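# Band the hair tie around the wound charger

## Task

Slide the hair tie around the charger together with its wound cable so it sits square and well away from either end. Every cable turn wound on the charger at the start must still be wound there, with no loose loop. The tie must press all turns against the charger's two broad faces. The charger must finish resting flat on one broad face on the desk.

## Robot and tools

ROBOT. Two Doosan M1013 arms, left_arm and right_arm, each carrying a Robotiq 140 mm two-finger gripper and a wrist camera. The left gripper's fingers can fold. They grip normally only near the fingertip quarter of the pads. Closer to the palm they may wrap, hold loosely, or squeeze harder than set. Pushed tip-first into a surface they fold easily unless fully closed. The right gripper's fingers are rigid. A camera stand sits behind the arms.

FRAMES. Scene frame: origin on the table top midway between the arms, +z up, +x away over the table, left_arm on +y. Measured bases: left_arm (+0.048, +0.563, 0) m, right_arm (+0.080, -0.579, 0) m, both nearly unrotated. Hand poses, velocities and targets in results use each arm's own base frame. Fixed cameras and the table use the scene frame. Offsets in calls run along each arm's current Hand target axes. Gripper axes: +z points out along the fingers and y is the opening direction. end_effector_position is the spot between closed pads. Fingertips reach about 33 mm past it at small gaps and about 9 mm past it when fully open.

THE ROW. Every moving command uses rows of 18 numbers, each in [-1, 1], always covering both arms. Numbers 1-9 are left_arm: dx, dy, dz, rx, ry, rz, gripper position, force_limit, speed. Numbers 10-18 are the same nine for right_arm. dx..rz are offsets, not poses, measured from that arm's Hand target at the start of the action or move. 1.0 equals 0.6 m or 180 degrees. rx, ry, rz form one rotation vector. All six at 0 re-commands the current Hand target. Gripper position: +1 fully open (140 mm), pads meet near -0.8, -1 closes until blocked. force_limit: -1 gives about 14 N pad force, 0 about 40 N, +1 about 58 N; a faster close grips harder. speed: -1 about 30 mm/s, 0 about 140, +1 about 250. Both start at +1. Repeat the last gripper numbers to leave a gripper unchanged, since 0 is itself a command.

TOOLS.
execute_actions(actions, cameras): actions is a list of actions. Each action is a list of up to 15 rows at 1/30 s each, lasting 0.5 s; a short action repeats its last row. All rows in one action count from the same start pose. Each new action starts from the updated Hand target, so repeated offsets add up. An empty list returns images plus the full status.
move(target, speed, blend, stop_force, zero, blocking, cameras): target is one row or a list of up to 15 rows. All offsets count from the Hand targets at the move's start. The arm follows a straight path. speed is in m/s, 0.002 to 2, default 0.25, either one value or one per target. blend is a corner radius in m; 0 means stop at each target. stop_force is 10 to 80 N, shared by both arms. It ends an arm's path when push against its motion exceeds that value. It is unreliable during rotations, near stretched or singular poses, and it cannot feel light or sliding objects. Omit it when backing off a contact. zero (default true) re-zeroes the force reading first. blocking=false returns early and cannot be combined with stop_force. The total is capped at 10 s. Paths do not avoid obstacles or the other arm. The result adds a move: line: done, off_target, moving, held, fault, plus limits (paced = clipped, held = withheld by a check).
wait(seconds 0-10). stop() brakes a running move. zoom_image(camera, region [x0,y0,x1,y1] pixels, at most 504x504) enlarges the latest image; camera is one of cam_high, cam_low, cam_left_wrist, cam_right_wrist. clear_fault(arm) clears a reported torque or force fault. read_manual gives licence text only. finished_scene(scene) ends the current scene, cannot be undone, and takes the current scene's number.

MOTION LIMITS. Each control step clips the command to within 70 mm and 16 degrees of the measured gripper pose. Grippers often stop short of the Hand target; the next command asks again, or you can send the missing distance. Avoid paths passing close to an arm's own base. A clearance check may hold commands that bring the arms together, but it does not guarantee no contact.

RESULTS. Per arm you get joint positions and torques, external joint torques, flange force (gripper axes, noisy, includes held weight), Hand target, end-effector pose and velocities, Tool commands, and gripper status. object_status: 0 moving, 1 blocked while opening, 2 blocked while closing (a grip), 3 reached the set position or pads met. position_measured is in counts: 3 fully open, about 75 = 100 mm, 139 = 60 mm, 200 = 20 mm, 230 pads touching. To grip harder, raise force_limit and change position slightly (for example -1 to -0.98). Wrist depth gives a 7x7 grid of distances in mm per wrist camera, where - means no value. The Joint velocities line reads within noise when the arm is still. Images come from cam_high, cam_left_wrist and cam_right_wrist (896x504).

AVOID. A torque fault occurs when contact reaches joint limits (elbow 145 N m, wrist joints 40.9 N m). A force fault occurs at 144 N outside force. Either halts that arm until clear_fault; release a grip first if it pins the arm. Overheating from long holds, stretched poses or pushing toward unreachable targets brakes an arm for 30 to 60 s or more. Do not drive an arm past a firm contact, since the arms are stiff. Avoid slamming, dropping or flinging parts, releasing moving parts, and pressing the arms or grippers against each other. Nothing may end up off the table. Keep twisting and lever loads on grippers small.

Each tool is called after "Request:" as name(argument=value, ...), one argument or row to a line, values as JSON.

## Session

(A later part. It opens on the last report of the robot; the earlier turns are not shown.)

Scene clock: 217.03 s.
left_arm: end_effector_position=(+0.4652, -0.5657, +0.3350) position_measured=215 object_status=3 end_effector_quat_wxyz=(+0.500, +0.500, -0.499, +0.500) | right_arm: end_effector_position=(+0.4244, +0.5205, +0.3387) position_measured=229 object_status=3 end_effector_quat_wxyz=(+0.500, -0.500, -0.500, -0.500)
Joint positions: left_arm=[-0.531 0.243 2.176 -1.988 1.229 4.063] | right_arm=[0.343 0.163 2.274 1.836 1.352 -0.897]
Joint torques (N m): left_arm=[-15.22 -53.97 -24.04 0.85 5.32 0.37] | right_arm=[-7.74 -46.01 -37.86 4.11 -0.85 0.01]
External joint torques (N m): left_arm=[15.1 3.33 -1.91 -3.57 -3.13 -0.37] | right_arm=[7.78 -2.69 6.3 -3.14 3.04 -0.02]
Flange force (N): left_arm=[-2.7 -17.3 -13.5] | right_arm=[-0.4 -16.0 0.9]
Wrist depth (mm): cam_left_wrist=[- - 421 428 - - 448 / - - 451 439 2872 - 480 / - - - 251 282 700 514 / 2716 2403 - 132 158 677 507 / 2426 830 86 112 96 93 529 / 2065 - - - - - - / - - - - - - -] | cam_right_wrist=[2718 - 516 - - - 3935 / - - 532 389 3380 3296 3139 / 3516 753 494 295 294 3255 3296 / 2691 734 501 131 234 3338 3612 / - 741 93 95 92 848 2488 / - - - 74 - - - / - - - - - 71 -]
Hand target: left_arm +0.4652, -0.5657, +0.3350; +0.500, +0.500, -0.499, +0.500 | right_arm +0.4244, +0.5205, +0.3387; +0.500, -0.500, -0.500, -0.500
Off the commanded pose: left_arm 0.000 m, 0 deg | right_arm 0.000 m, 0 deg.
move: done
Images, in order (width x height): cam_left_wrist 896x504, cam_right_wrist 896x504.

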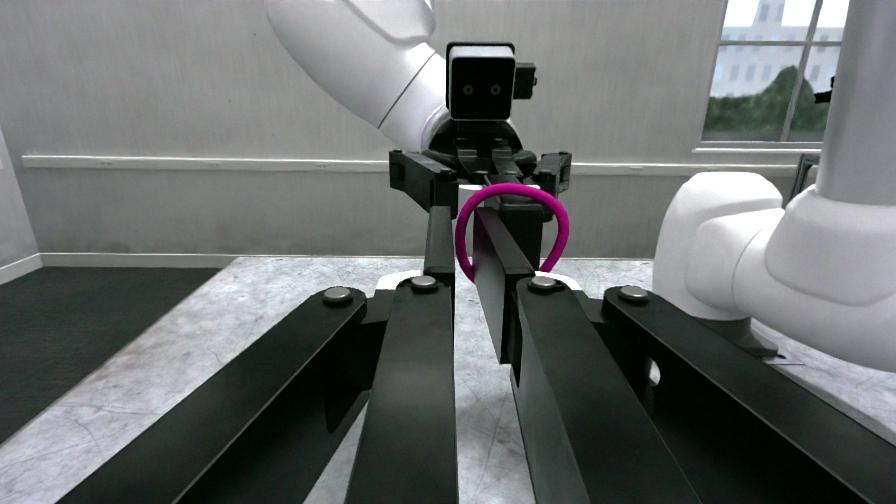

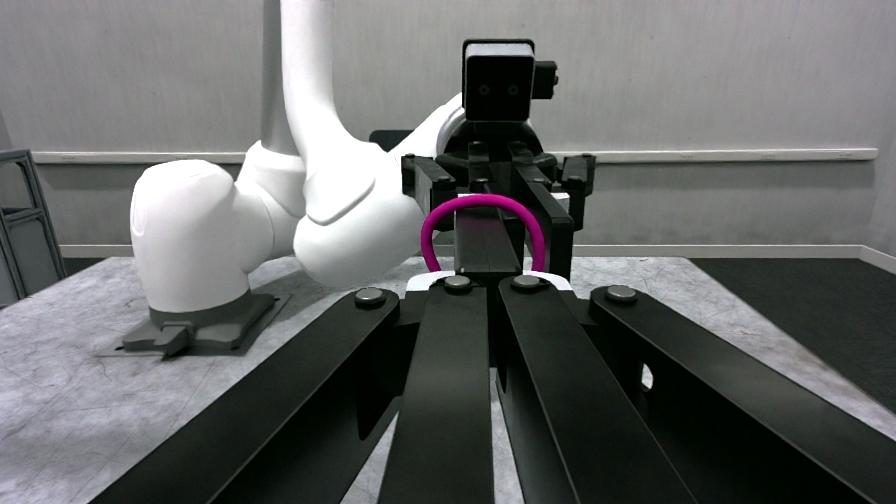

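Request:
move(
  target=[
    [0,0,0,0,0,0,-0.68,-1,-1,0,-0.006,0,0,0,0,-0.8,1,-1],
    [0,0,-0.2,0,0,0,-0.68,-1,-1,0,-0.006,0,0,0,0,-0.8,1,-1],
  ],
  speed=0.06,
  cameras=["all"],
)

Request:
zoom_image(
  camera="cam_high",
  region=[360, 100, 520, 190],
)

Scene clock: 225.40 s.
left_arm: end_effector_position=(+0.4650, -0.4457, +0.3349) position_measured=214 object_status=3 end_effector_quat_wxyz=(+0.500, +0.500, -0.499, +0.500) | right_arm: end_effector_position=(+0.4208, +0.5205, +0.3387) position_measured=229 object_status=3 end_effector_quat_wxyz=(+0.500, -0.500, -0.500, -0.500)
Joint positions: left_arm=[-0.311 0.188 2.252 -1.813 1.371 4.034] | right_arm=[0.345 0.159 2.279 1.839 1.35 -0.898]
Joint torques (N m): left_arm=[-1.48 -44.68 -25.15 -2.15 2.23 0.31] | right_arm=[-4.36 -48.93 -31.11 0.69 2.47 0.02]
External joint torques (N m): left_arm=[1.38 0.83 0.41 -0.23 -0.07 -0.31] | right_arm=[4.46 0.98 -0.31 0.26 -0.29 -0.02]
Flange force (N): left_arm=[-1.0 -1.3 -2.3] | right_arm=[-1.4 -1.8 10.7]
Wrist depth (mm): cam_left_wrist=[- - 522 539 - - 541 / - 4998 550 543 - - 569 / - 3288 - 284 - 767 598 / 3085 - - 120 836 722 582 / 2524 - 86 - 95 87 726 / 1922 - - - - - - / - - - - - - -] | cam_right_wrist=[- 3469 615 - - 2397 - / 3216 3424 618 450 - 3102 - / 2235 728 613 413 348 - - / 2560 728 865 120 3296 3139 4709 / - 758 93 95 92 - 2747 / - - - 74 - - - / - - - - - 71 -]
Hand target: left_arm +0.4650, -0.4457, +0.3349; +0.500, +0.500, -0.499, +0.500 | right_arm +0.4208, +0.5205, +0.3387; +0.500, -0.500, -0.500, -0.500
Off the commanded pose: left_arm 0.000 m, 0 deg | right_arm 0.000 m, 0 deg.
move: done

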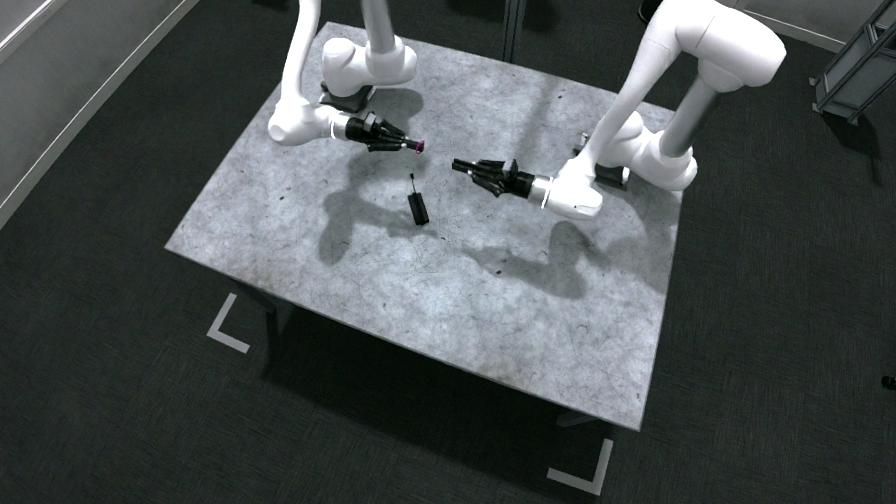

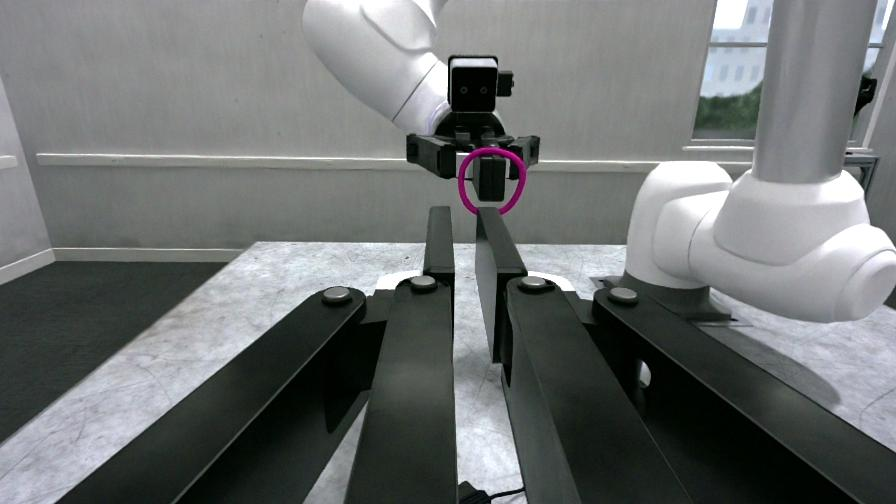

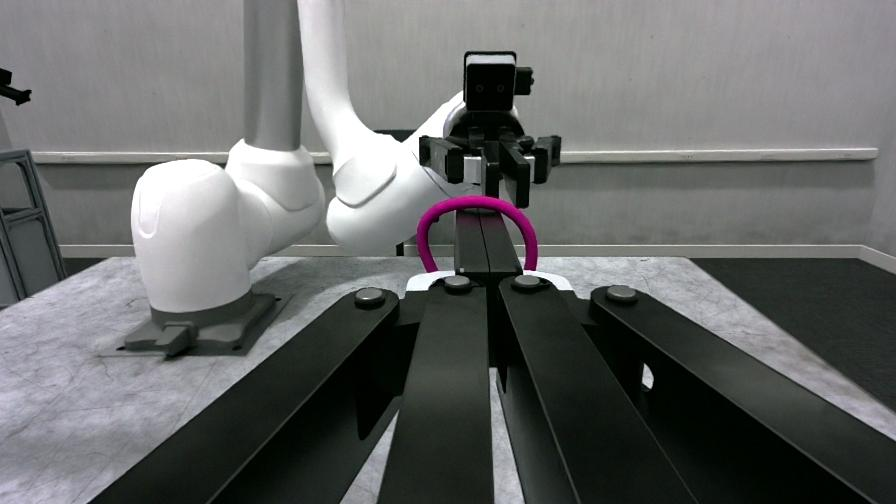

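Scaled by 3.150 from the camera's 896x504 image, which has a finer 1280x720 frame.

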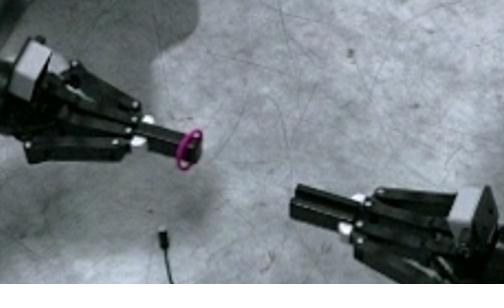

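Ring hangs on right. It's ~10 mm from the tips. Open slowly.

Request:
move(
  target=[
    [0,0,0,0,0,0,-0.68,-1,-1,0,0,0,0,0,0,-0.3,1,-1],
    [0,0,0,0,0,0,-0.68,-1,-1,0,0,0,0,0,0,-0.05,1,-1],
  ],
  cameras=["cam_right_wrist"],
)

Request:
zoom_image(
  camera="cam_right_wrist",
  region=[250, 100, 690, 347],
)

Scene clock: 231.40 s.
left_arm: end_effector_position=(+0.4650, -0.4457, +0.3349) position_measured=214 object_status=3 end_effector_quat_wxyz=(+0.500, +0.500, -0.499, +0.500) | right_arm: end_effector_position=(+0.4208, +0.5205, +0.3387) position_measured=136 object_status=0 end_effector_quat_wxyz=(+0.500, -0.500, -0.500, -0.500)
Joint positions: left_arm=[-0.311 0.188 2.252 -1.813 1.371 4.034] | right_arm=[0.345 0.159 2.279 1.839 1.35 -0.898]
Joint torques (N m): left_arm=[-2.25 -44.97 -25.22 -2.12 2.15 0.36] | right_arm=[-3.96 -49.47 -31.05 0.61 2.44 0.02]
External joint torques (N m): left_arm=[2.45 1.13 0.64 -0.23 -0.01 -0.37] | right_arm=[3.96 1.58 -0.51 0.35 -0.26 -0.02]
Flange force (N): left_arm=[-1.5 -2.0 -4.5] | right_arm=[-2.3 -0.5 10.3]
Wrist depth (mm): cam_left_wrist=[- - 517 526 - - 541 / - - - 546 - - 571 / - 3288 3471 279 352 764 591 / 3966 2872 - 120 1012 722 584 / 2603 - 86 - 95 87 626 / 2015 - - - - - - / - - - - - - -] | cam_right_wrist=[3767 - 612 3296 2637 3662 2441 / 3255 3516 595 459 3767 - 2930 / 2197 743 845 411 338 - - / 2637 722 139 3821 134 - - / - 93 102 726 118 92 87 / - - - 681 - - 79 / - - - - - - 69]
Hand target: left_arm +0.4650, -0.4457, +0.3349; +0.500, +0.500, -0.499, +0.500 | right_arm +0.4208, +0.5205, +0.3387; +0.500, -0.500, -0.500, -0.500
Off the commanded pose: left_arm 0.000 m, 0 deg | right_arm 0.000 m, 0 deg.
move: done
Images, in order (width x height): cam_right_wrist 896x504.

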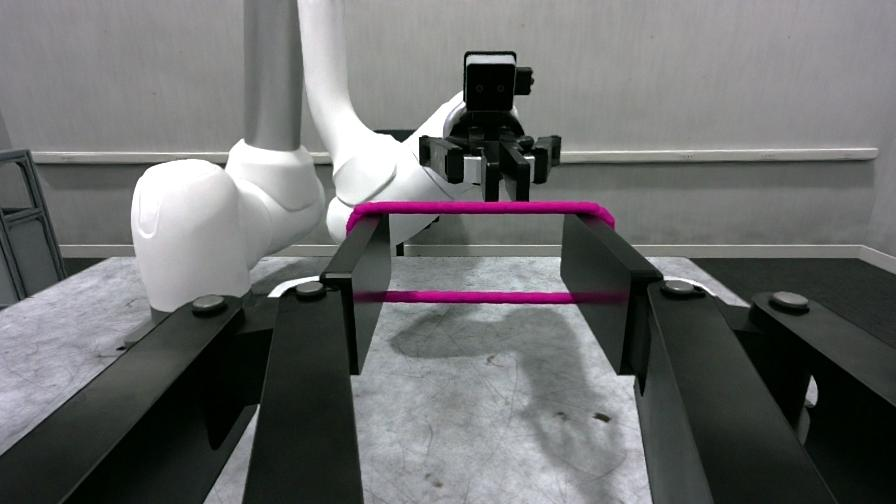

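Scaled by 1.145 from the camera's 896x504 image, which has a finer 1280x720 frame.

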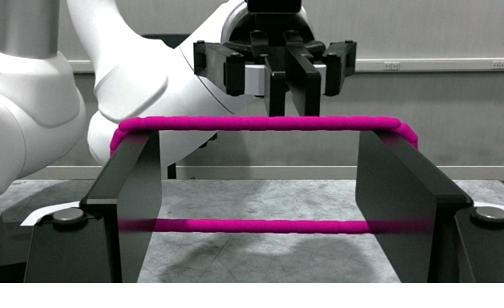

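Request:
move(
  target=[
    [0,0,0,0,0,0,-0.68,-1,-1,0,0,0,0,0,0,0.12,1,-1],
  ],
  cameras=["cam_right_wrist","cam_high"],
)

Request:
zoom_image(
  camera="cam_right_wrist",
  region=[510, 160, 710, 272],
)

Request:
zoom_image(
  camera="cam_high",
  region=[360, 110, 460, 166],
)

Scene clock: 242.57 s.
left_arm: end_effector_position=(+0.4650, -0.4457, +0.3349) position_measured=214 object_status=3 end_effector_quat_wxyz=(+0.500, +0.500, -0.499, +0.500) | right_arm: end_effector_position=(+0.4208, +0.5205, +0.3387) position_measured=114 object_status=0 end_effector_quat_wxyz=(+0.500, -0.500, -0.500, -0.500)
Joint positions: left_arm=[-0.311 0.188 2.252 -1.813 1.371 4.034] | right_arm=[0.345 0.159 2.279 1.839 1.35 -0.898]
Joint torques (N m): left_arm=[-2.53 -44.82 -25.2 -2.17 2.15 0.35] | right_arm=[-4.1 -48.83 -31.06 0.6 2.49 0.02]
External joint torques (N m): left_arm=[2.51 0.92 0.46 -0.2 0 -0.35] | right_arm=[4.12 1.02 -0.43 0.34 -0.32 -0.02]
Flange force (N): left_arm=[-1.1 -2.1 -4.7] | right_arm=[-1.4 -1.4 10.3]
Wrist depth (mm): cam_left_wrist=[- - 524 540 - - 539 / - - - 544 - - 572 / - - - 284 320 762 592 / 3085 3786 1126 120 899 731 584 / 2499 - 91 - 95 87 596 / 2100 - - - - - - / - - - - - - -] | cam_right_wrist=[- - 608 - 2718 - 2930 / - 3255 816 448 2293 3424 - / 2611 751 848 412 279 - 3338 / 2611 728 123 1059 150 3821 3516 / - 91 123 879 140 86 94 / - - - - - - - / - - - - - - -]
Hand target: left_arm +0.4650, -0.4457, +0.3349; +0.500, +0.500, -0.499, +0.500 | right_arm +0.4208, +0.5205, +0.3387; +0.500, -0.500, -0.500, -0.500
Off the commanded pose: left_arm 0.000 m, 0 deg | right_arm 0.000 m, 0 deg.
move: done
Images, in order (width x height): cam_high 896x504, cam_right_wrist 896x504.

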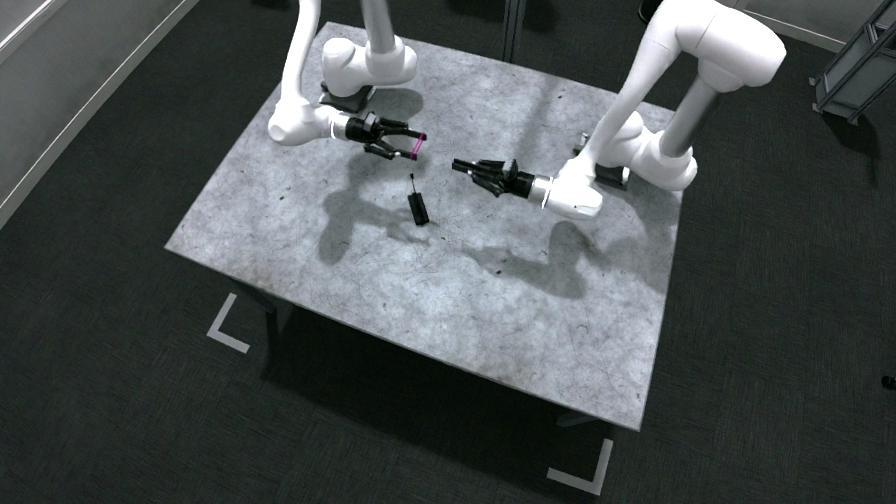

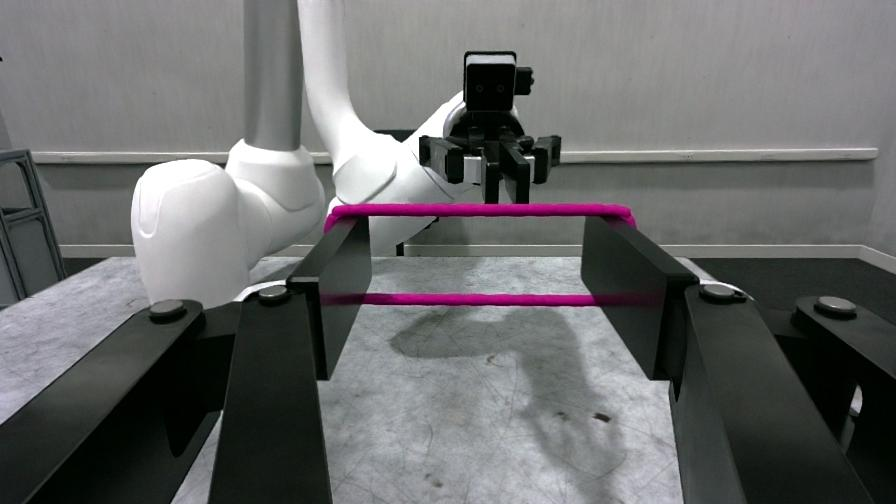

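Scaled by 2.520 from the camera's 896x504 image, which has a finer 1280x720 frame.

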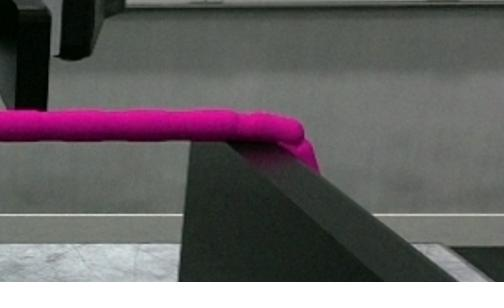

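Scaled by 5.040 from the camera's 896x504 image, which has a finer 1280x720 frame.

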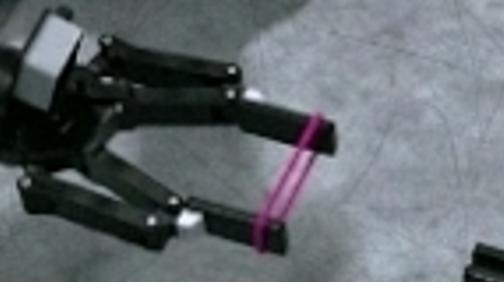

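Request:
move(
  target=[
    [0.12,0,0,0,0,0,-0.68,-1,-1,0,0,-0.333,0,0,0,0.12,1,-1],
    [0.042,0.108,0.307,-0.385,-0.385,0.385,-0.68,-1,-1,0,0,-0.333,0,0,0,0.12,1,-1],
  ],
  speed=0.3,
  blend=0.02,
  cameras=["cam_left_wrist","cam_right_wrist"],
)

Scene clock: 262.73 s.
left_arm: end_effector_position=(+0.4005, -0.6299, +0.3603) position_measured=214 object_status=3 end_effector_quat_wxyz=(+0.000, -0.001, +1.000, +0.000) | right_arm: end_effector_position=(+0.4208, +0.3207, +0.3386) position_measured=114 object_status=3 end_effector_quat_wxyz=(+0.500, -0.500, -0.500, -0.500)
Joint positions: left_arm=[-1.05 0.31 1.351 -0.001 1.481 3.661] | right_arm=[-0.11 0.102 2.348 1.486 1.641 -0.884]
Joint torques (N m): left_arm=[-2.4 -74.51 -42.07 4.28 -0.03 0.3] | right_arm=[-4.22 -41.82 -29.47 1.63 2.45 0.02]
External joint torques (N m): left_arm=[2.21 1.73 0.6 -0.07 0.04 -0.3] | right_arm=[4.42 0.86 -0.55 0.34 -0.29 -0.02]
Flange force (N): left_arm=[-3.1 0.0 1.1] | right_arm=[-1.1 3.4 11.5]
Wrist depth (mm): cam_left_wrist=[441 447 - - 441 436 - / - - - - 483 - - / - - - 492 - - - / 506 503 - 120 - - - / 529 535 86 - 95 87 534 / - - - - - - - / - - - - - - -] | cam_right_wrist=[- 3767 842 259 3296 - - / 4975 - 928 3714 - 2397 3612 / 2691 897 945 3216 3102 3380 3102 / 2637 938 145 1072 150 3767 3177 / - 91 109 780 722 86 94 / - - - 642 635 - - / - - - - 532 - -]
Hand target: left_arm +0.4005, -0.6299, +0.3603; +0.000, -0.001, +1.000, +0.000 | right_arm +0.4208, +0.3207, +0.3386; +0.500, -0.500, -0.500, -0.500
Off the commanded pose: left_arm 0.000 m, 0 deg | right_arm 0.000 m, 0 deg.
move: done
Images, in order (width x height): cam_left_wrist 896x504, cam_right_wrist 896x504.

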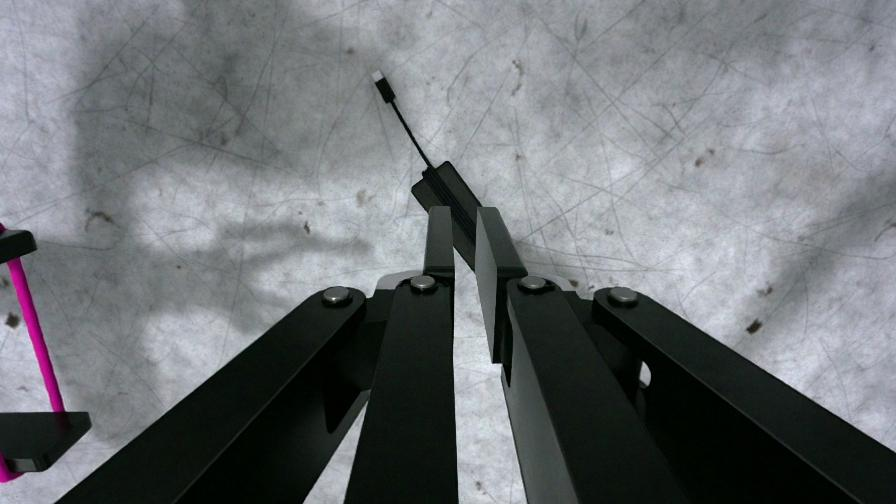

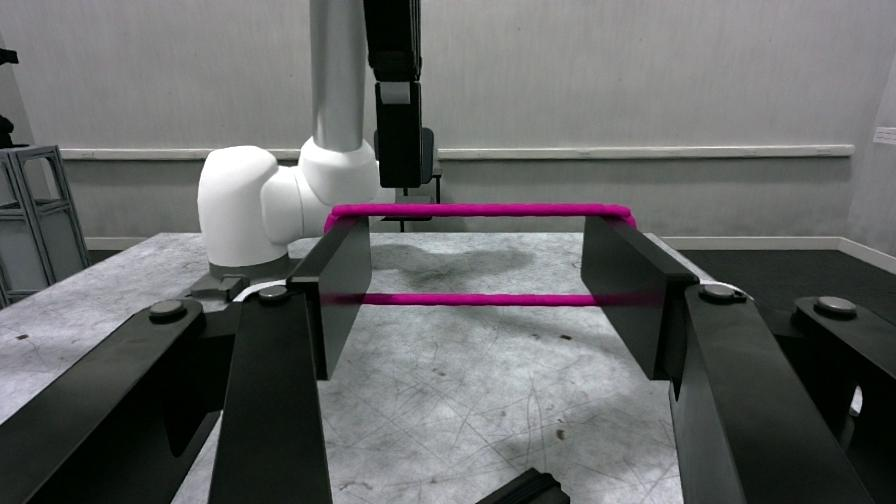

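Request:
move(
  target=[0.015,-0.067,0.13,0,0,-0.187,0.5,-1,0,0,0,0,0,0,0,0.12,1,-1],
  cameras=["cam_left_wrist"],
)

Request:
zoom_image(
  camera="cam_left_wrist",
  region=[330, 80, 610, 238],
)

Scene clock: 277.30 s.
left_arm: end_effector_position=(+0.3915, -0.6702, +0.2823) position_measured=66 object_status=3 end_effector_quat_wxyz=(+0.000, -0.290, +0.957, +0.000) | right_arm: end_effector_position=(+0.4208, +0.3207, +0.3386) position_measured=114 object_status=3 end_effector_quat_wxyz=(+0.500, -0.500, -0.500, -0.500)
Joint positions: left_arm=[-1.086 0.377 1.4 -0.001 1.365 3.038] | right_arm=[-0.11 0.102 2.348 1.486 1.641 -0.884]
Joint torques (N m): left_arm=[-2.48 -80.39 -41.23 4.19 -0.03 0.44] | right_arm=[-3.89 -41.85 -29.33 1.62 2.47 -0.03]
External joint torques (N m): left_arm=[2.49 1.75 0.44 -0.06 0.02 -0.44] | right_arm=[3.88 1.37 -0.64 0.37 -0.33 0.03]
Flange force (N): left_arm=[-2.5 -2.1 1.2] | right_arm=[-1.9 4.2 10.3]
Wrist depth (mm): cam_left_wrist=[- 372 389 - - - - / - 395 - 394 384 - - / - - - - - - - / - 424 129 - 161 123 - / - 88 114 - 479 114 86 / - - 488 492 - - 86 / - - - - - - -] | cam_right_wrist=[3424 3031 255 234 3216 2996 - / - 2866 302 214 3066 3216 - / 2747 894 336 218 4323 3516 - / 2718 988 123 245 143 2963 3516 / - 91 109 252 125 86 94 / - - - - - - - / - - - 468 - - -]
Hand target: left_arm +0.3915, -0.6702, +0.2823; +0.000, -0.290, +0.957, +0.000 | right_arm +0.4208, +0.3207, +0.3386; +0.500, -0.500, -0.500, -0.500
Off the commanded pose: left_arm 0.000 m, 0 deg | right_arm 0.000 m, 0 deg.
move: done
Images, in order (width x height): cam_left_wrist 896x504.

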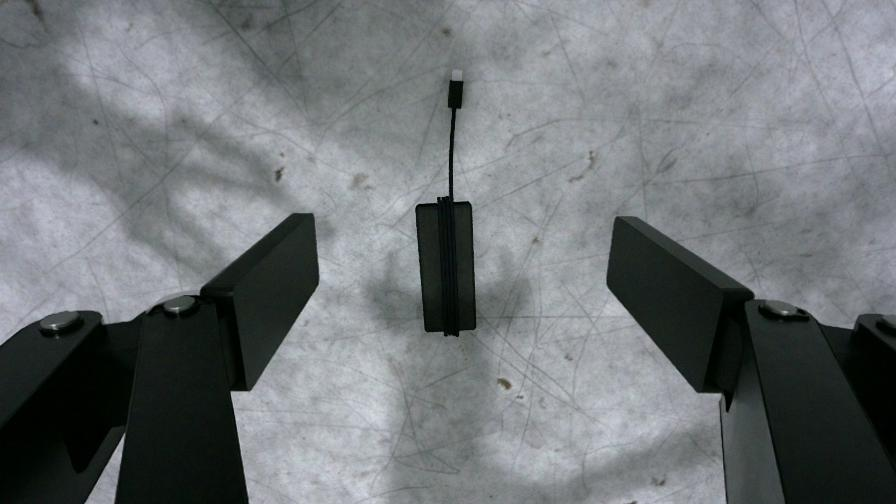

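Scaled by 1.800 from the camera's 896x504 image, which has a finer 1280x720 frame.

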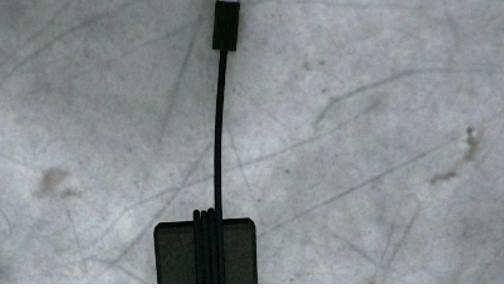

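Request:
move(
  target=[
    [-0.09,-0.005,0.3,0,0,-0.017,0.5,-1,0,0,0,0,0,0,0,0.12,1,-1],
    [-0.09,-0.005,0.4055,0,0,-0.017,0.5,-1,0,0,0,0,0,0,0,0.12,1,-1],
  ],
  cameras=["cam_left_wrist"],
  blend=0.02,
  speed=[0.25,0.1],
)

Scene clock: 286.27 s.
left_arm: end_effector_position=(+0.4380, -0.6428, +0.0390) position_measured=66 object_status=3 end_effector_quat_wxyz=(+0.000, -0.316, +0.949, +0.000) | right_arm: end_effector_position=(+0.4208, +0.3207, +0.3386) position_measured=114 object_status=3 end_effector_quat_wxyz=(+0.500, -0.500, -0.500, -0.500)
Joint positions: left_arm=[-1.017 0.533 1.636 -0.001 0.972 3.054] | right_arm=[-0.11 0.102 2.348 1.486 1.641 -0.884]
Joint torques (N m): left_arm=[-2.39 -88.71 -34.95 3.65 -0.11 0.37] | right_arm=[-4.41 -42.22 -29.44 1.62 2.46 0.04]
External joint torques (N m): left_arm=[2.39 1.93 0.49 -0.16 0.1 -0.37] | right_arm=[4.4 1.47 -0.49 0.38 -0.32 -0.05]
Flange force (N): left_arm=[-2.5 -1.8 1.9] | right_arm=[-2.3 4.2 11.5]
Wrist depth (mm): cam_left_wrist=[155 154 157 155 157 159 159 / 162 - 164 165 163 165 165 / 171 173 172 171 - 175 175 / 180 179 144 158 161 135 184 / - 88 190 169 192 114 83 / - 98 204 180 206 - 86 / - - 218 190 222 - -] | cam_right_wrist=[- - - 240 296 327 - / - 3424 816 248 276 325 - / 2560 885 973 259 290 3102 3612 / 2663 1022 123 284 156 3516 - / - 91 123 308 139 87 90 / - - - 338 - - - / - - - 437 - - -]
Hand target: left_arm +0.4380, -0.6428, +0.0390; +0.000, -0.316, +0.949, +0.000 | right_arm +0.4208, +0.3207, +0.3386; +0.500, -0.500, -0.500, -0.500
Off the commanded pose: left_arm 0.000 m, 0 deg | right_arm 0.000 m, 0 deg.
move: done
Images, in order (width x height): cam_left_wrist 896x504.

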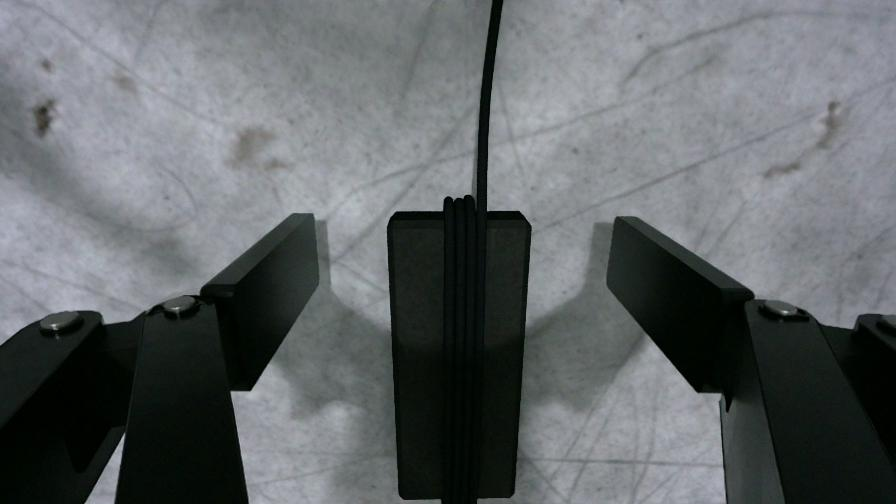

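Request:
move(
  target=[
    [0,0,0,0,0,0,-1,0.1,-1,0,0,0,0,0,0,0.12,1,-1],
  ],
  cameras=["cam_left_wrist"],
)

Scene clock: 290.93 s.
left_arm: end_effector_position=(+0.4380, -0.6428, +0.0390) position_measured=156 object_status=0 end_effector_quat_wxyz=(+0.000, -0.316, +0.949, +0.000) | right_arm: end_effector_position=(+0.4208, +0.3207, +0.3386) position_measured=114 object_status=3 end_effector_quat_wxyz=(+0.500, -0.500, -0.500, -0.500)
Joint positions: left_arm=[-1.017 0.533 1.636 -0.001 0.972 3.054] | right_arm=[-0.11 0.102 2.348 1.486 1.641 -0.884]
Joint torques (N m): left_arm=[-1.59 -86.82 -34.01 3.74 0.15 0.35] | right_arm=[-4 -42.25 -29.6 1.63 2.48 0.03]
External joint torques (N m): left_arm=[1.58 -0.18 -0.7 -0.22 -0.17 -0.35] | right_arm=[3.95 1.51 -0.31 0.37 -0.33 -0.03]
Flange force (N): left_arm=[-1.5 -1.3 -0.3] | right_arm=[-2.5 3.9 10.5]
Wrist depth (mm): cam_left_wrist=[- 154 155 156 158 158 159 / 164 163 163 - 163 168 167 / 169 171 172 172 174 174 175 / 180 181 178 160 158 185 185 / 190 91 93 165 130 93 196 / - 72 - 179 - - 67 / - - - 192 - - 73] | cam_right_wrist=[- - 739 240 295 3255 3935 / - - 3662 248 277 327 3714 / 2963 3380 922 260 300 - 3338 / 2611 948 123 284 156 3469 3338 / - 91 109 308 138 86 93 / - - - 338 - - - / - - - 361 - - -]
Hand target: left_arm +0.4380, -0.6428, +0.0390; +0.000, -0.316, +0.949, +0.000 | right_arm +0.4208, +0.3207, +0.3386; +0.500, -0.500, -0.500, -0.500
Off the commanded pose: left_arm 0.000 m, 0 deg | right_arm 0.000 m, 0 deg.
move: done
Images, in order (width x height): cam_left_wrist 896x504.

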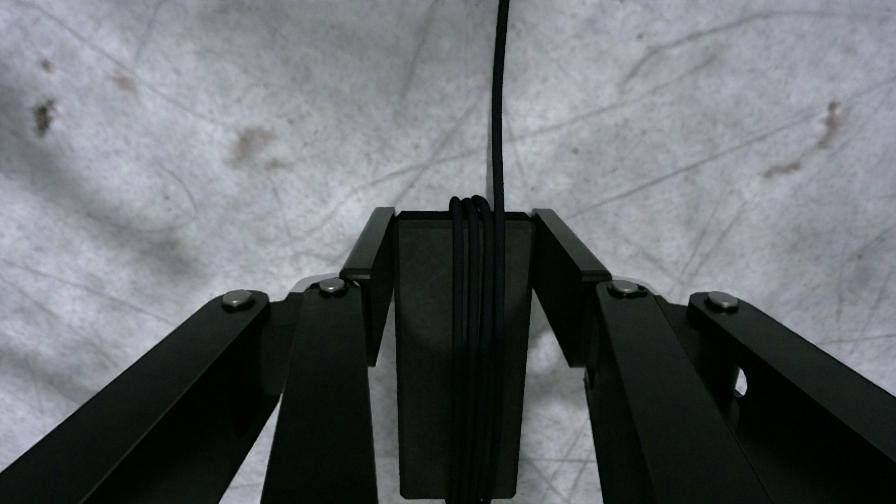

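Request:
wait(
  seconds=1,
)

Request:
move(
  target=[
    [0,0,-0.12,0,0,0,-1,0.1,-1,0,0,0,0,0,0,0.12,1,-1],
  ],
  cameras=["cam_left_wrist"],
  speed=0.06,
)

Scene clock: 295.37 s.
left_arm: end_effector_position=(+0.4380, -0.6428, +0.0390) position_measured=156 object_status=2 end_effector_quat_wxyz=(+0.000, -0.316, +0.949, +0.000) | right_arm: end_effector_position=(+0.4208, +0.3207, +0.3386) position_measured=114 object_status=3 end_effector_quat_wxyz=(+0.500, -0.500, -0.500, -0.500)
Joint positions: left_arm=[-1.017 0.533 1.636 -0.001 0.972 3.054] | right_arm=[-0.11 0.102 2.348 1.486 1.641 -0.884]
Joint torques (N m): left_arm=[-1.3 -87.08 -33.95 3.75 0.14 0.32] | right_arm=[-4.19 -42.13 -29.58 1.6 2.46 0.02]
External joint torques (N m): left_arm=[0.97 0.07 -0.65 -0.25 -0.16 -0.32] | right_arm=[4.02 1.6 -0.41 0.41 -0.32 -0.03]
Flange force (N): left_arm=[-0.8 -1.5 -0.1] | right_arm=[-2.6 4.2 10.7]
Wrist depth (mm): cam_left_wrist=[155 155 156 156 158 158 160 / - 163 164 162 164 166 167 / 172 172 170 171 169 174 175 / 180 181 177 160 156 183 183 / 190 91 93 165 130 93 195 / - 72 - 179 185 - 67 / - - - 191 - - 73] | cam_right_wrist=[2866 3380 3296 239 295 3102 2805 / 2996 3296 3424 247 277 323 3469 / 2718 922 928 261 300 3255 3380 / 2747 1085 123 285 156 3338 3469 / - 91 109 309 140 87 91 / - - - 337 638 - - / - - 513 403 513 - -]
Hand target: left_arm +0.4380, -0.6428, +0.0390; +0.000, -0.316, +0.949, +0.000 | right_arm +0.4208, +0.3207, +0.3386; +0.500, -0.500, -0.500, -0.500
Tool commands: left_gripper/position=-1.0 left_gripper/force_limit=+0.1 left_gripper/speed=-1.0 right_gripper/position=+0.12 right_gripper/force_limit=+1.0 right_gripper/speed=-1.0
Off the commanded pose: left_arm 0.000 m, 0 deg | right_arm 0.000 m, 0 deg.
wait: 1.00 s; at rest from the start

Scene clock: 296.87 s.
left_arm: end_effector_position=(+0.4380, -0.6428, +0.1110) position_measured=156 object_status=2 end_effector_quat_wxyz=(+0.000, -0.315, +0.949, +0.000) | right_arm: end_effector_position=(+0.4208, +0.3207, +0.3386) position_measured=114 object_status=3 end_effector_quat_wxyz=(+0.500, -0.500, -0.500, -0.500)
Joint positions: left_arm=[-1.017 0.473 1.583 -0.001 1.085 3.054] | right_arm=[-0.11 0.102 2.348 1.486 1.641 -0.884]
Joint torques (N m): left_arm=[-2.03 -87.69 -38.47 3.97 -0.06 0.33] | right_arm=[-4.41 -42.25 -29.52 1.6 2.43 0.01]
External joint torques (N m): left_arm=[1.64 3.97 1.45 -0.22 0.04 -0.33] | right_arm=[4.4 1.84 -0.39 0.38 -0.29 -0.01]
Flange force (N): left_arm=[-1.6 -2.6 4.1] | right_arm=[-2.9 4.6 11.5]
Wrist depth (mm): cam_left_wrist=[217 - 222 219 220 223 - / 230 230 231 228 - 235 233 / 241 243 246 - - 249 248 / 254 - 131 158 148 - 265 / 269 - 93 165 113 93 273 / - 72 - 180 - - - / - - - 192 - - 73] | cam_right_wrist=[2996 - - 240 268 313 - / - 2776 3424 256 3255 - - / 2805 - 955 267 3380 4253 - / 2835 894 124 293 156 - 4323 / 867 91 109 319 138 86 93 / - - - 366 - - - / - - - 357 - - -]
Hand target: left_arm +0.4380, -0.6427, +0.1110; +0.000, -0.316, +0.949, +0.000 | right_arm +0.4208, +0.3207, +0.3386; +0.500, -0.500, -0.500, -0.500
Off the commanded pose: left_arm 0.000 m, 0 deg | right_arm 0.000 m, 0 deg.
move: done
Images, in order (width x height): cam_left_wrist 896x504.

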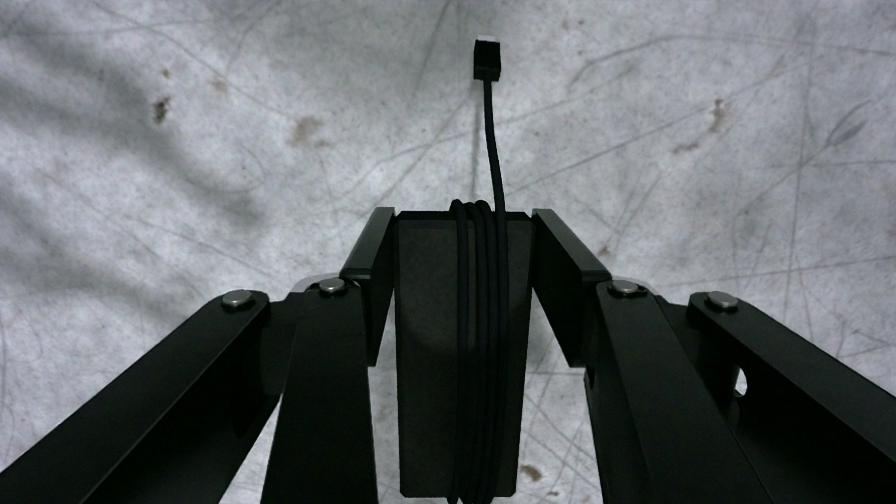

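Request:
move(
  target=[
    [0,0,-0.426,0,0,0,-1,0.1,-1,0,0,0,0,0,0,0.12,1,-1],
    [-0.033,0.033,-0.426,0,0,0.7044,-1,0.1,-1,0,0,0,0,0,0,0.12,1,-1],
  ],
  cameras=["all"],
  speed=0.2,
  blend=0.03,
)

Request:
zoom_image(
  camera="cam_right_wrist",
  region=[280, 170, 680, 395],
)

Scene clock: 315.60 s.
left_arm: end_effector_position=(+0.4421, -0.6149, +0.3666) position_measured=156 object_status=2 end_effector_quat_wxyz=(+0.000, +0.707, +0.707, +0.000) | right_arm: end_effector_position=(+0.4208, +0.3207, +0.3386) position_measured=114 object_status=3 end_effector_quat_wxyz=(+0.500, -0.500, -0.500, -0.500)
Joint positions: left_arm=[-0.993 0.327 1.317 0 1.498 5.29] | right_arm=[-0.11 0.102 2.348 1.486 1.641 -0.884]
Joint torques (N m): left_arm=[-2.42 -77.97 -43.68 4.39 -0.07 0.48] | right_arm=[-4.26 -42.38 -29.57 1.6 2.51 0.02]
External joint torques (N m): left_arm=[2.75 3 1.96 -0.06 0.1 -0.48] | right_arm=[4.4 1.52 -0.27 0.37 -0.36 -0.02]
Flange force (N): left_arm=[1.1 2.9 3.4] | right_arm=[-2.5 3.9 11.6]
Wrist depth (mm): cam_left_wrist=[458 - - - - 471 451 / - - 464 474 469 484 - / 482 - - - - - - / - - 114 158 148 525 - / - - 93 159 130 93 - / - 72 - 178 - - - / - - - 191 - - 73] | cam_right_wrist=[3424 3102 842 304 3296 3066 - / - - 891 - 3380 - 3424 / 2805 903 945 151 - 3424 2611 / 2747 955 123 - 139 3380 3255 / 882 91 109 - 139 86 93 / - - - - - - - / - - - 518 - - -]
Hand target: left_arm +0.4421, -0.6149, +0.3666; +0.000, +0.707, +0.707, +0.000 | right_arm +0.4208, +0.3207, +0.3386; +0.500, -0.500, -0.500, -0.500
Off the commanded pose: left_arm 0.000 m, 0 deg | right_arm 0.000 m, 0 deg.
move: done

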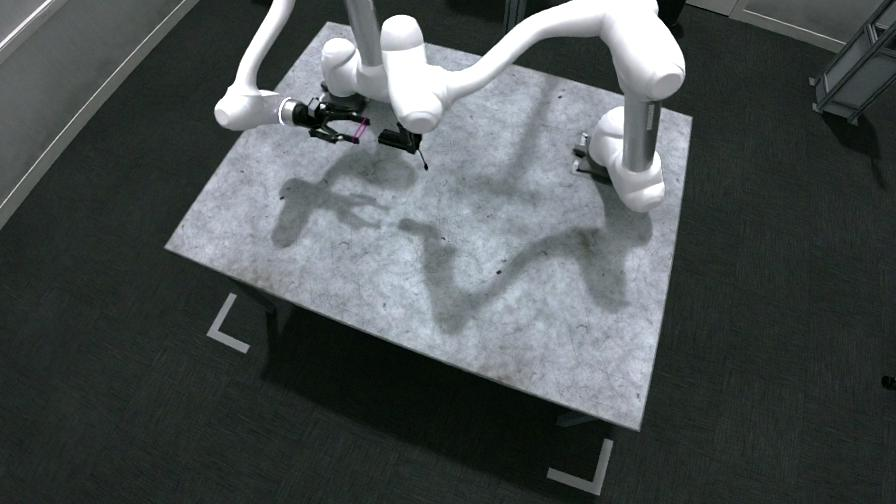

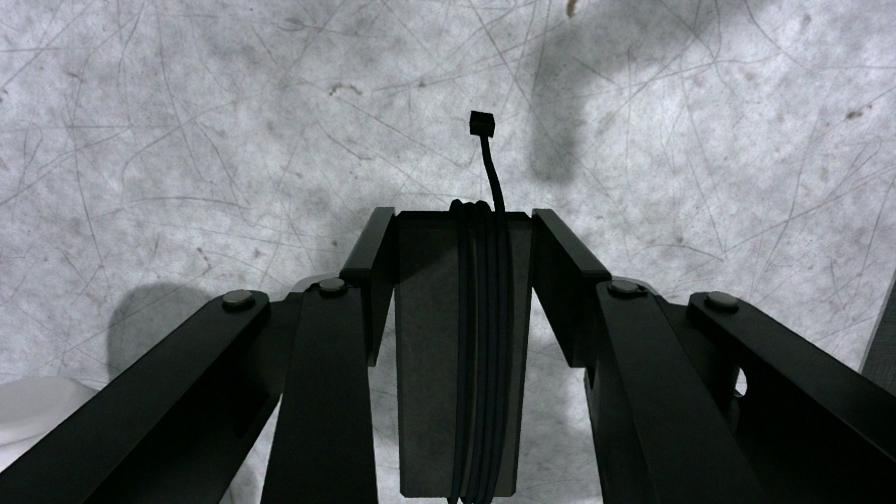

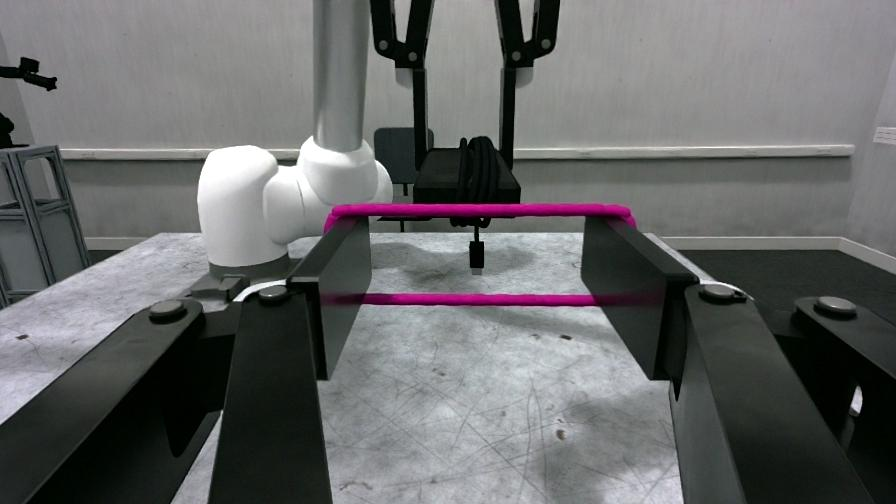

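Scaled by 1.260 from the camera's 896x504 image, which has a finer 1280x720 frame.

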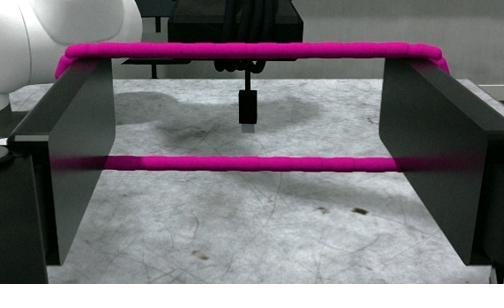

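Request:
zoom_image(
  camera="cam_right_wrist",
  region=[390, 120, 550, 290],
)

Scaled by 2.965 from the camera's 896x504 image, which has a finer 1280x720 frame.

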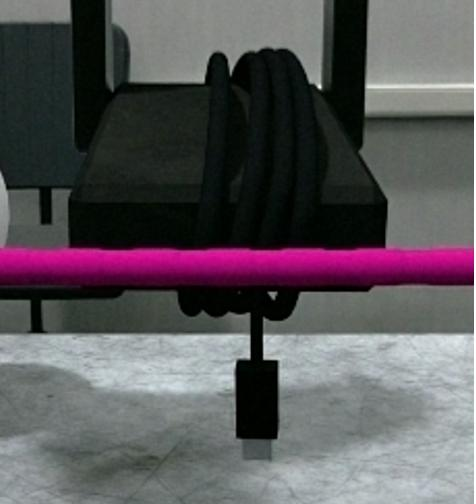

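Request:
move(
  target=[0,0,0,0,0,0,-1,0.1,-1,-0.002,0,0.09,0,0,0,0.12,1,-1],
  cameras=["cam_right_wrist"],
  speed=0.1,
)

Request:
zoom_image(
  camera="cam_right_wrist",
  region=[300, 150, 660, 352],
)

Scene clock: 337.13 s.
left_arm: end_effector_position=(+0.4421, -0.6149, +0.3666) position_measured=156 object_status=2 end_effector_quat_wxyz=(+0.000, +0.707, +0.707, +0.000) | right_arm: end_effector_position=(+0.4208, +0.3747, +0.3374) position_measured=114 object_status=3 end_effector_quat_wxyz=(+0.500, -0.500, -0.500, -0.500)
Joint positions: left_arm=[-0.993 0.327 1.317 -0.001 1.498 5.291] | right_arm=[0.018 0.107 2.346 1.585 1.559 -0.884]
Joint torques (N m): left_arm=[-2.3 -78.02 -43.49 4.37 -0.1 0.35] | right_arm=[-3.82 -42.5 -29.86 1.27 2.35 -0.18]
External joint torques (N m): left_arm=[2.37 3.68 2.04 -0.07 0.13 -0.35] | right_arm=[3.71 1 -0.48 0.47 -0.21 0.17]
Flange force (N): left_arm=[0.2 3.2 3.5] | right_arm=[-1.0 2.1 10.2]
Wrist depth (mm): cam_left_wrist=[448 443 - 441 - - - / - - - 476 477 - - / - - - - - - - / - - 115 159 147 - 531 / - - 93 165 113 93 565 / - 72 - 180 - - - / - - - 191 - - 73] | cam_right_wrist=[- - 782 - 3216 - - / - - 865 - 2866 - 3878 / 2718 819 897 173 3031 3821 2488 / 2464 862 123 - 139 3424 3821 / - 91 109 - 139 86 91 / - - - - - - - / - - - - - - -]
Hand target: left_arm +0.4421, -0.6149, +0.3666; +0.000, +0.707, +0.707, +0.000 | right_arm +0.4208, +0.3747, +0.3374; +0.500, -0.500, -0.500, -0.500
Off the commanded pose: left_arm 0.000 m, 0 deg | right_arm 0.000 m, 0 deg.
move: done
Images, in order (width x height): cam_right_wrist 896x504.

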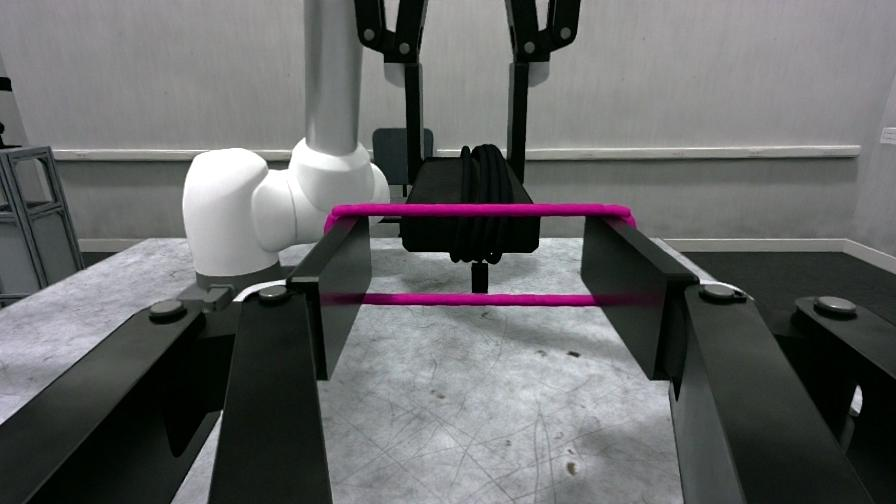

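Scaled by 1.400 from the camera's 896x504 image, which has a finer 1280x720 frame.

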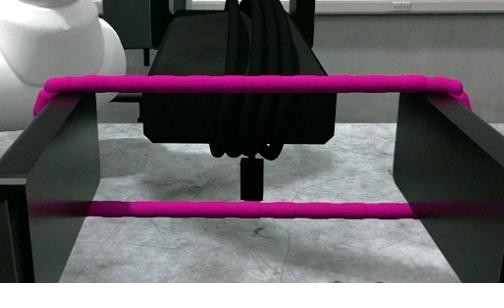

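Request:
move(
  target=[0,0,0,0,0,0,-1,0.1,-1,0.002,0,0.055,0,0,0,0.12,1,-1],
  cameras=["cam_right_wrist"],
  speed=0.04,
  stop_force=10,
)

Request:
zoom_image(
  camera="cam_right_wrist",
  region=[300, 150, 660, 352],
)

Scene clock: 345.10 s.
left_arm: end_effector_position=(+0.4421, -0.6149, +0.3666) position_measured=156 object_status=2 end_effector_quat_wxyz=(+0.000, +0.707, +0.707, +0.000) | right_arm: end_effector_position=(+0.4208, +0.4077, +0.3386) position_measured=114 object_status=3 end_effector_quat_wxyz=(+0.500, -0.500, -0.500, -0.500)
Joint positions: left_arm=[-0.993 0.327 1.317 -0.001 1.498 5.291] | right_arm=[0.096 0.112 2.337 1.645 1.51 -0.882]
Joint torques (N m): left_arm=[-2.67 -78.33 -44.09 4.16 -0.34 0.35] | right_arm=[-3.95 -43.45 -29.9 1.09 2.41 0.03]
External joint torques (N m): left_arm=[2.48 3.89 2.48 0.13 0.36 -0.35] | right_arm=[3.79 1.52 -0.68 0.48 -0.28 -0.03]
Flange force (N): left_arm=[0.7 3.0 3.9] | right_arm=[-2.2 2.3 10.7]
Wrist depth (mm): cam_left_wrist=[452 449 - - - - - / - - 462 - - - - / - - 505 - - - - / 512 - 513 158 147 - 531 / - - 93 165 130 93 - / - 72 - 176 - - - / - - - 191 - - 73] | cam_right_wrist=[3563 3255 778 219 218 - - / - - 842 - - - - / 2611 819 888 208 3469 3878 - / 2776 842 123 138 140 3516 3995 / - 91 109 - - 87 90 / - - - - - - - / - - - - - - -]
Hand target: left_arm +0.4421, -0.6149, +0.3666; +0.000, +0.707, +0.707, +0.000 | right_arm +0.4208, +0.4077, +0.3386; +0.500, -0.500, -0.500, -0.500
Off the commanded pose: left_arm 0.000 m, 0 deg | right_arm 0.000 m, 0 deg.
move: done
Images, in order (width x height): cam_right_wrist 896x504.

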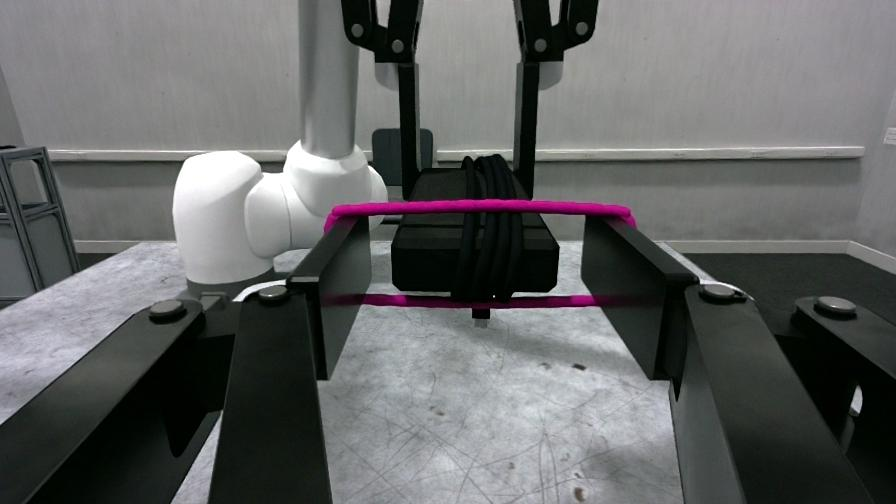

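Scaled by 1.400 from the camera's 896x504 image, which has a finer 1280x720 frame.

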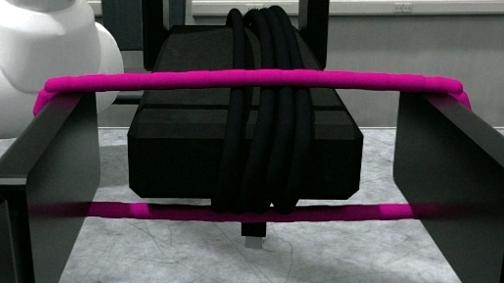

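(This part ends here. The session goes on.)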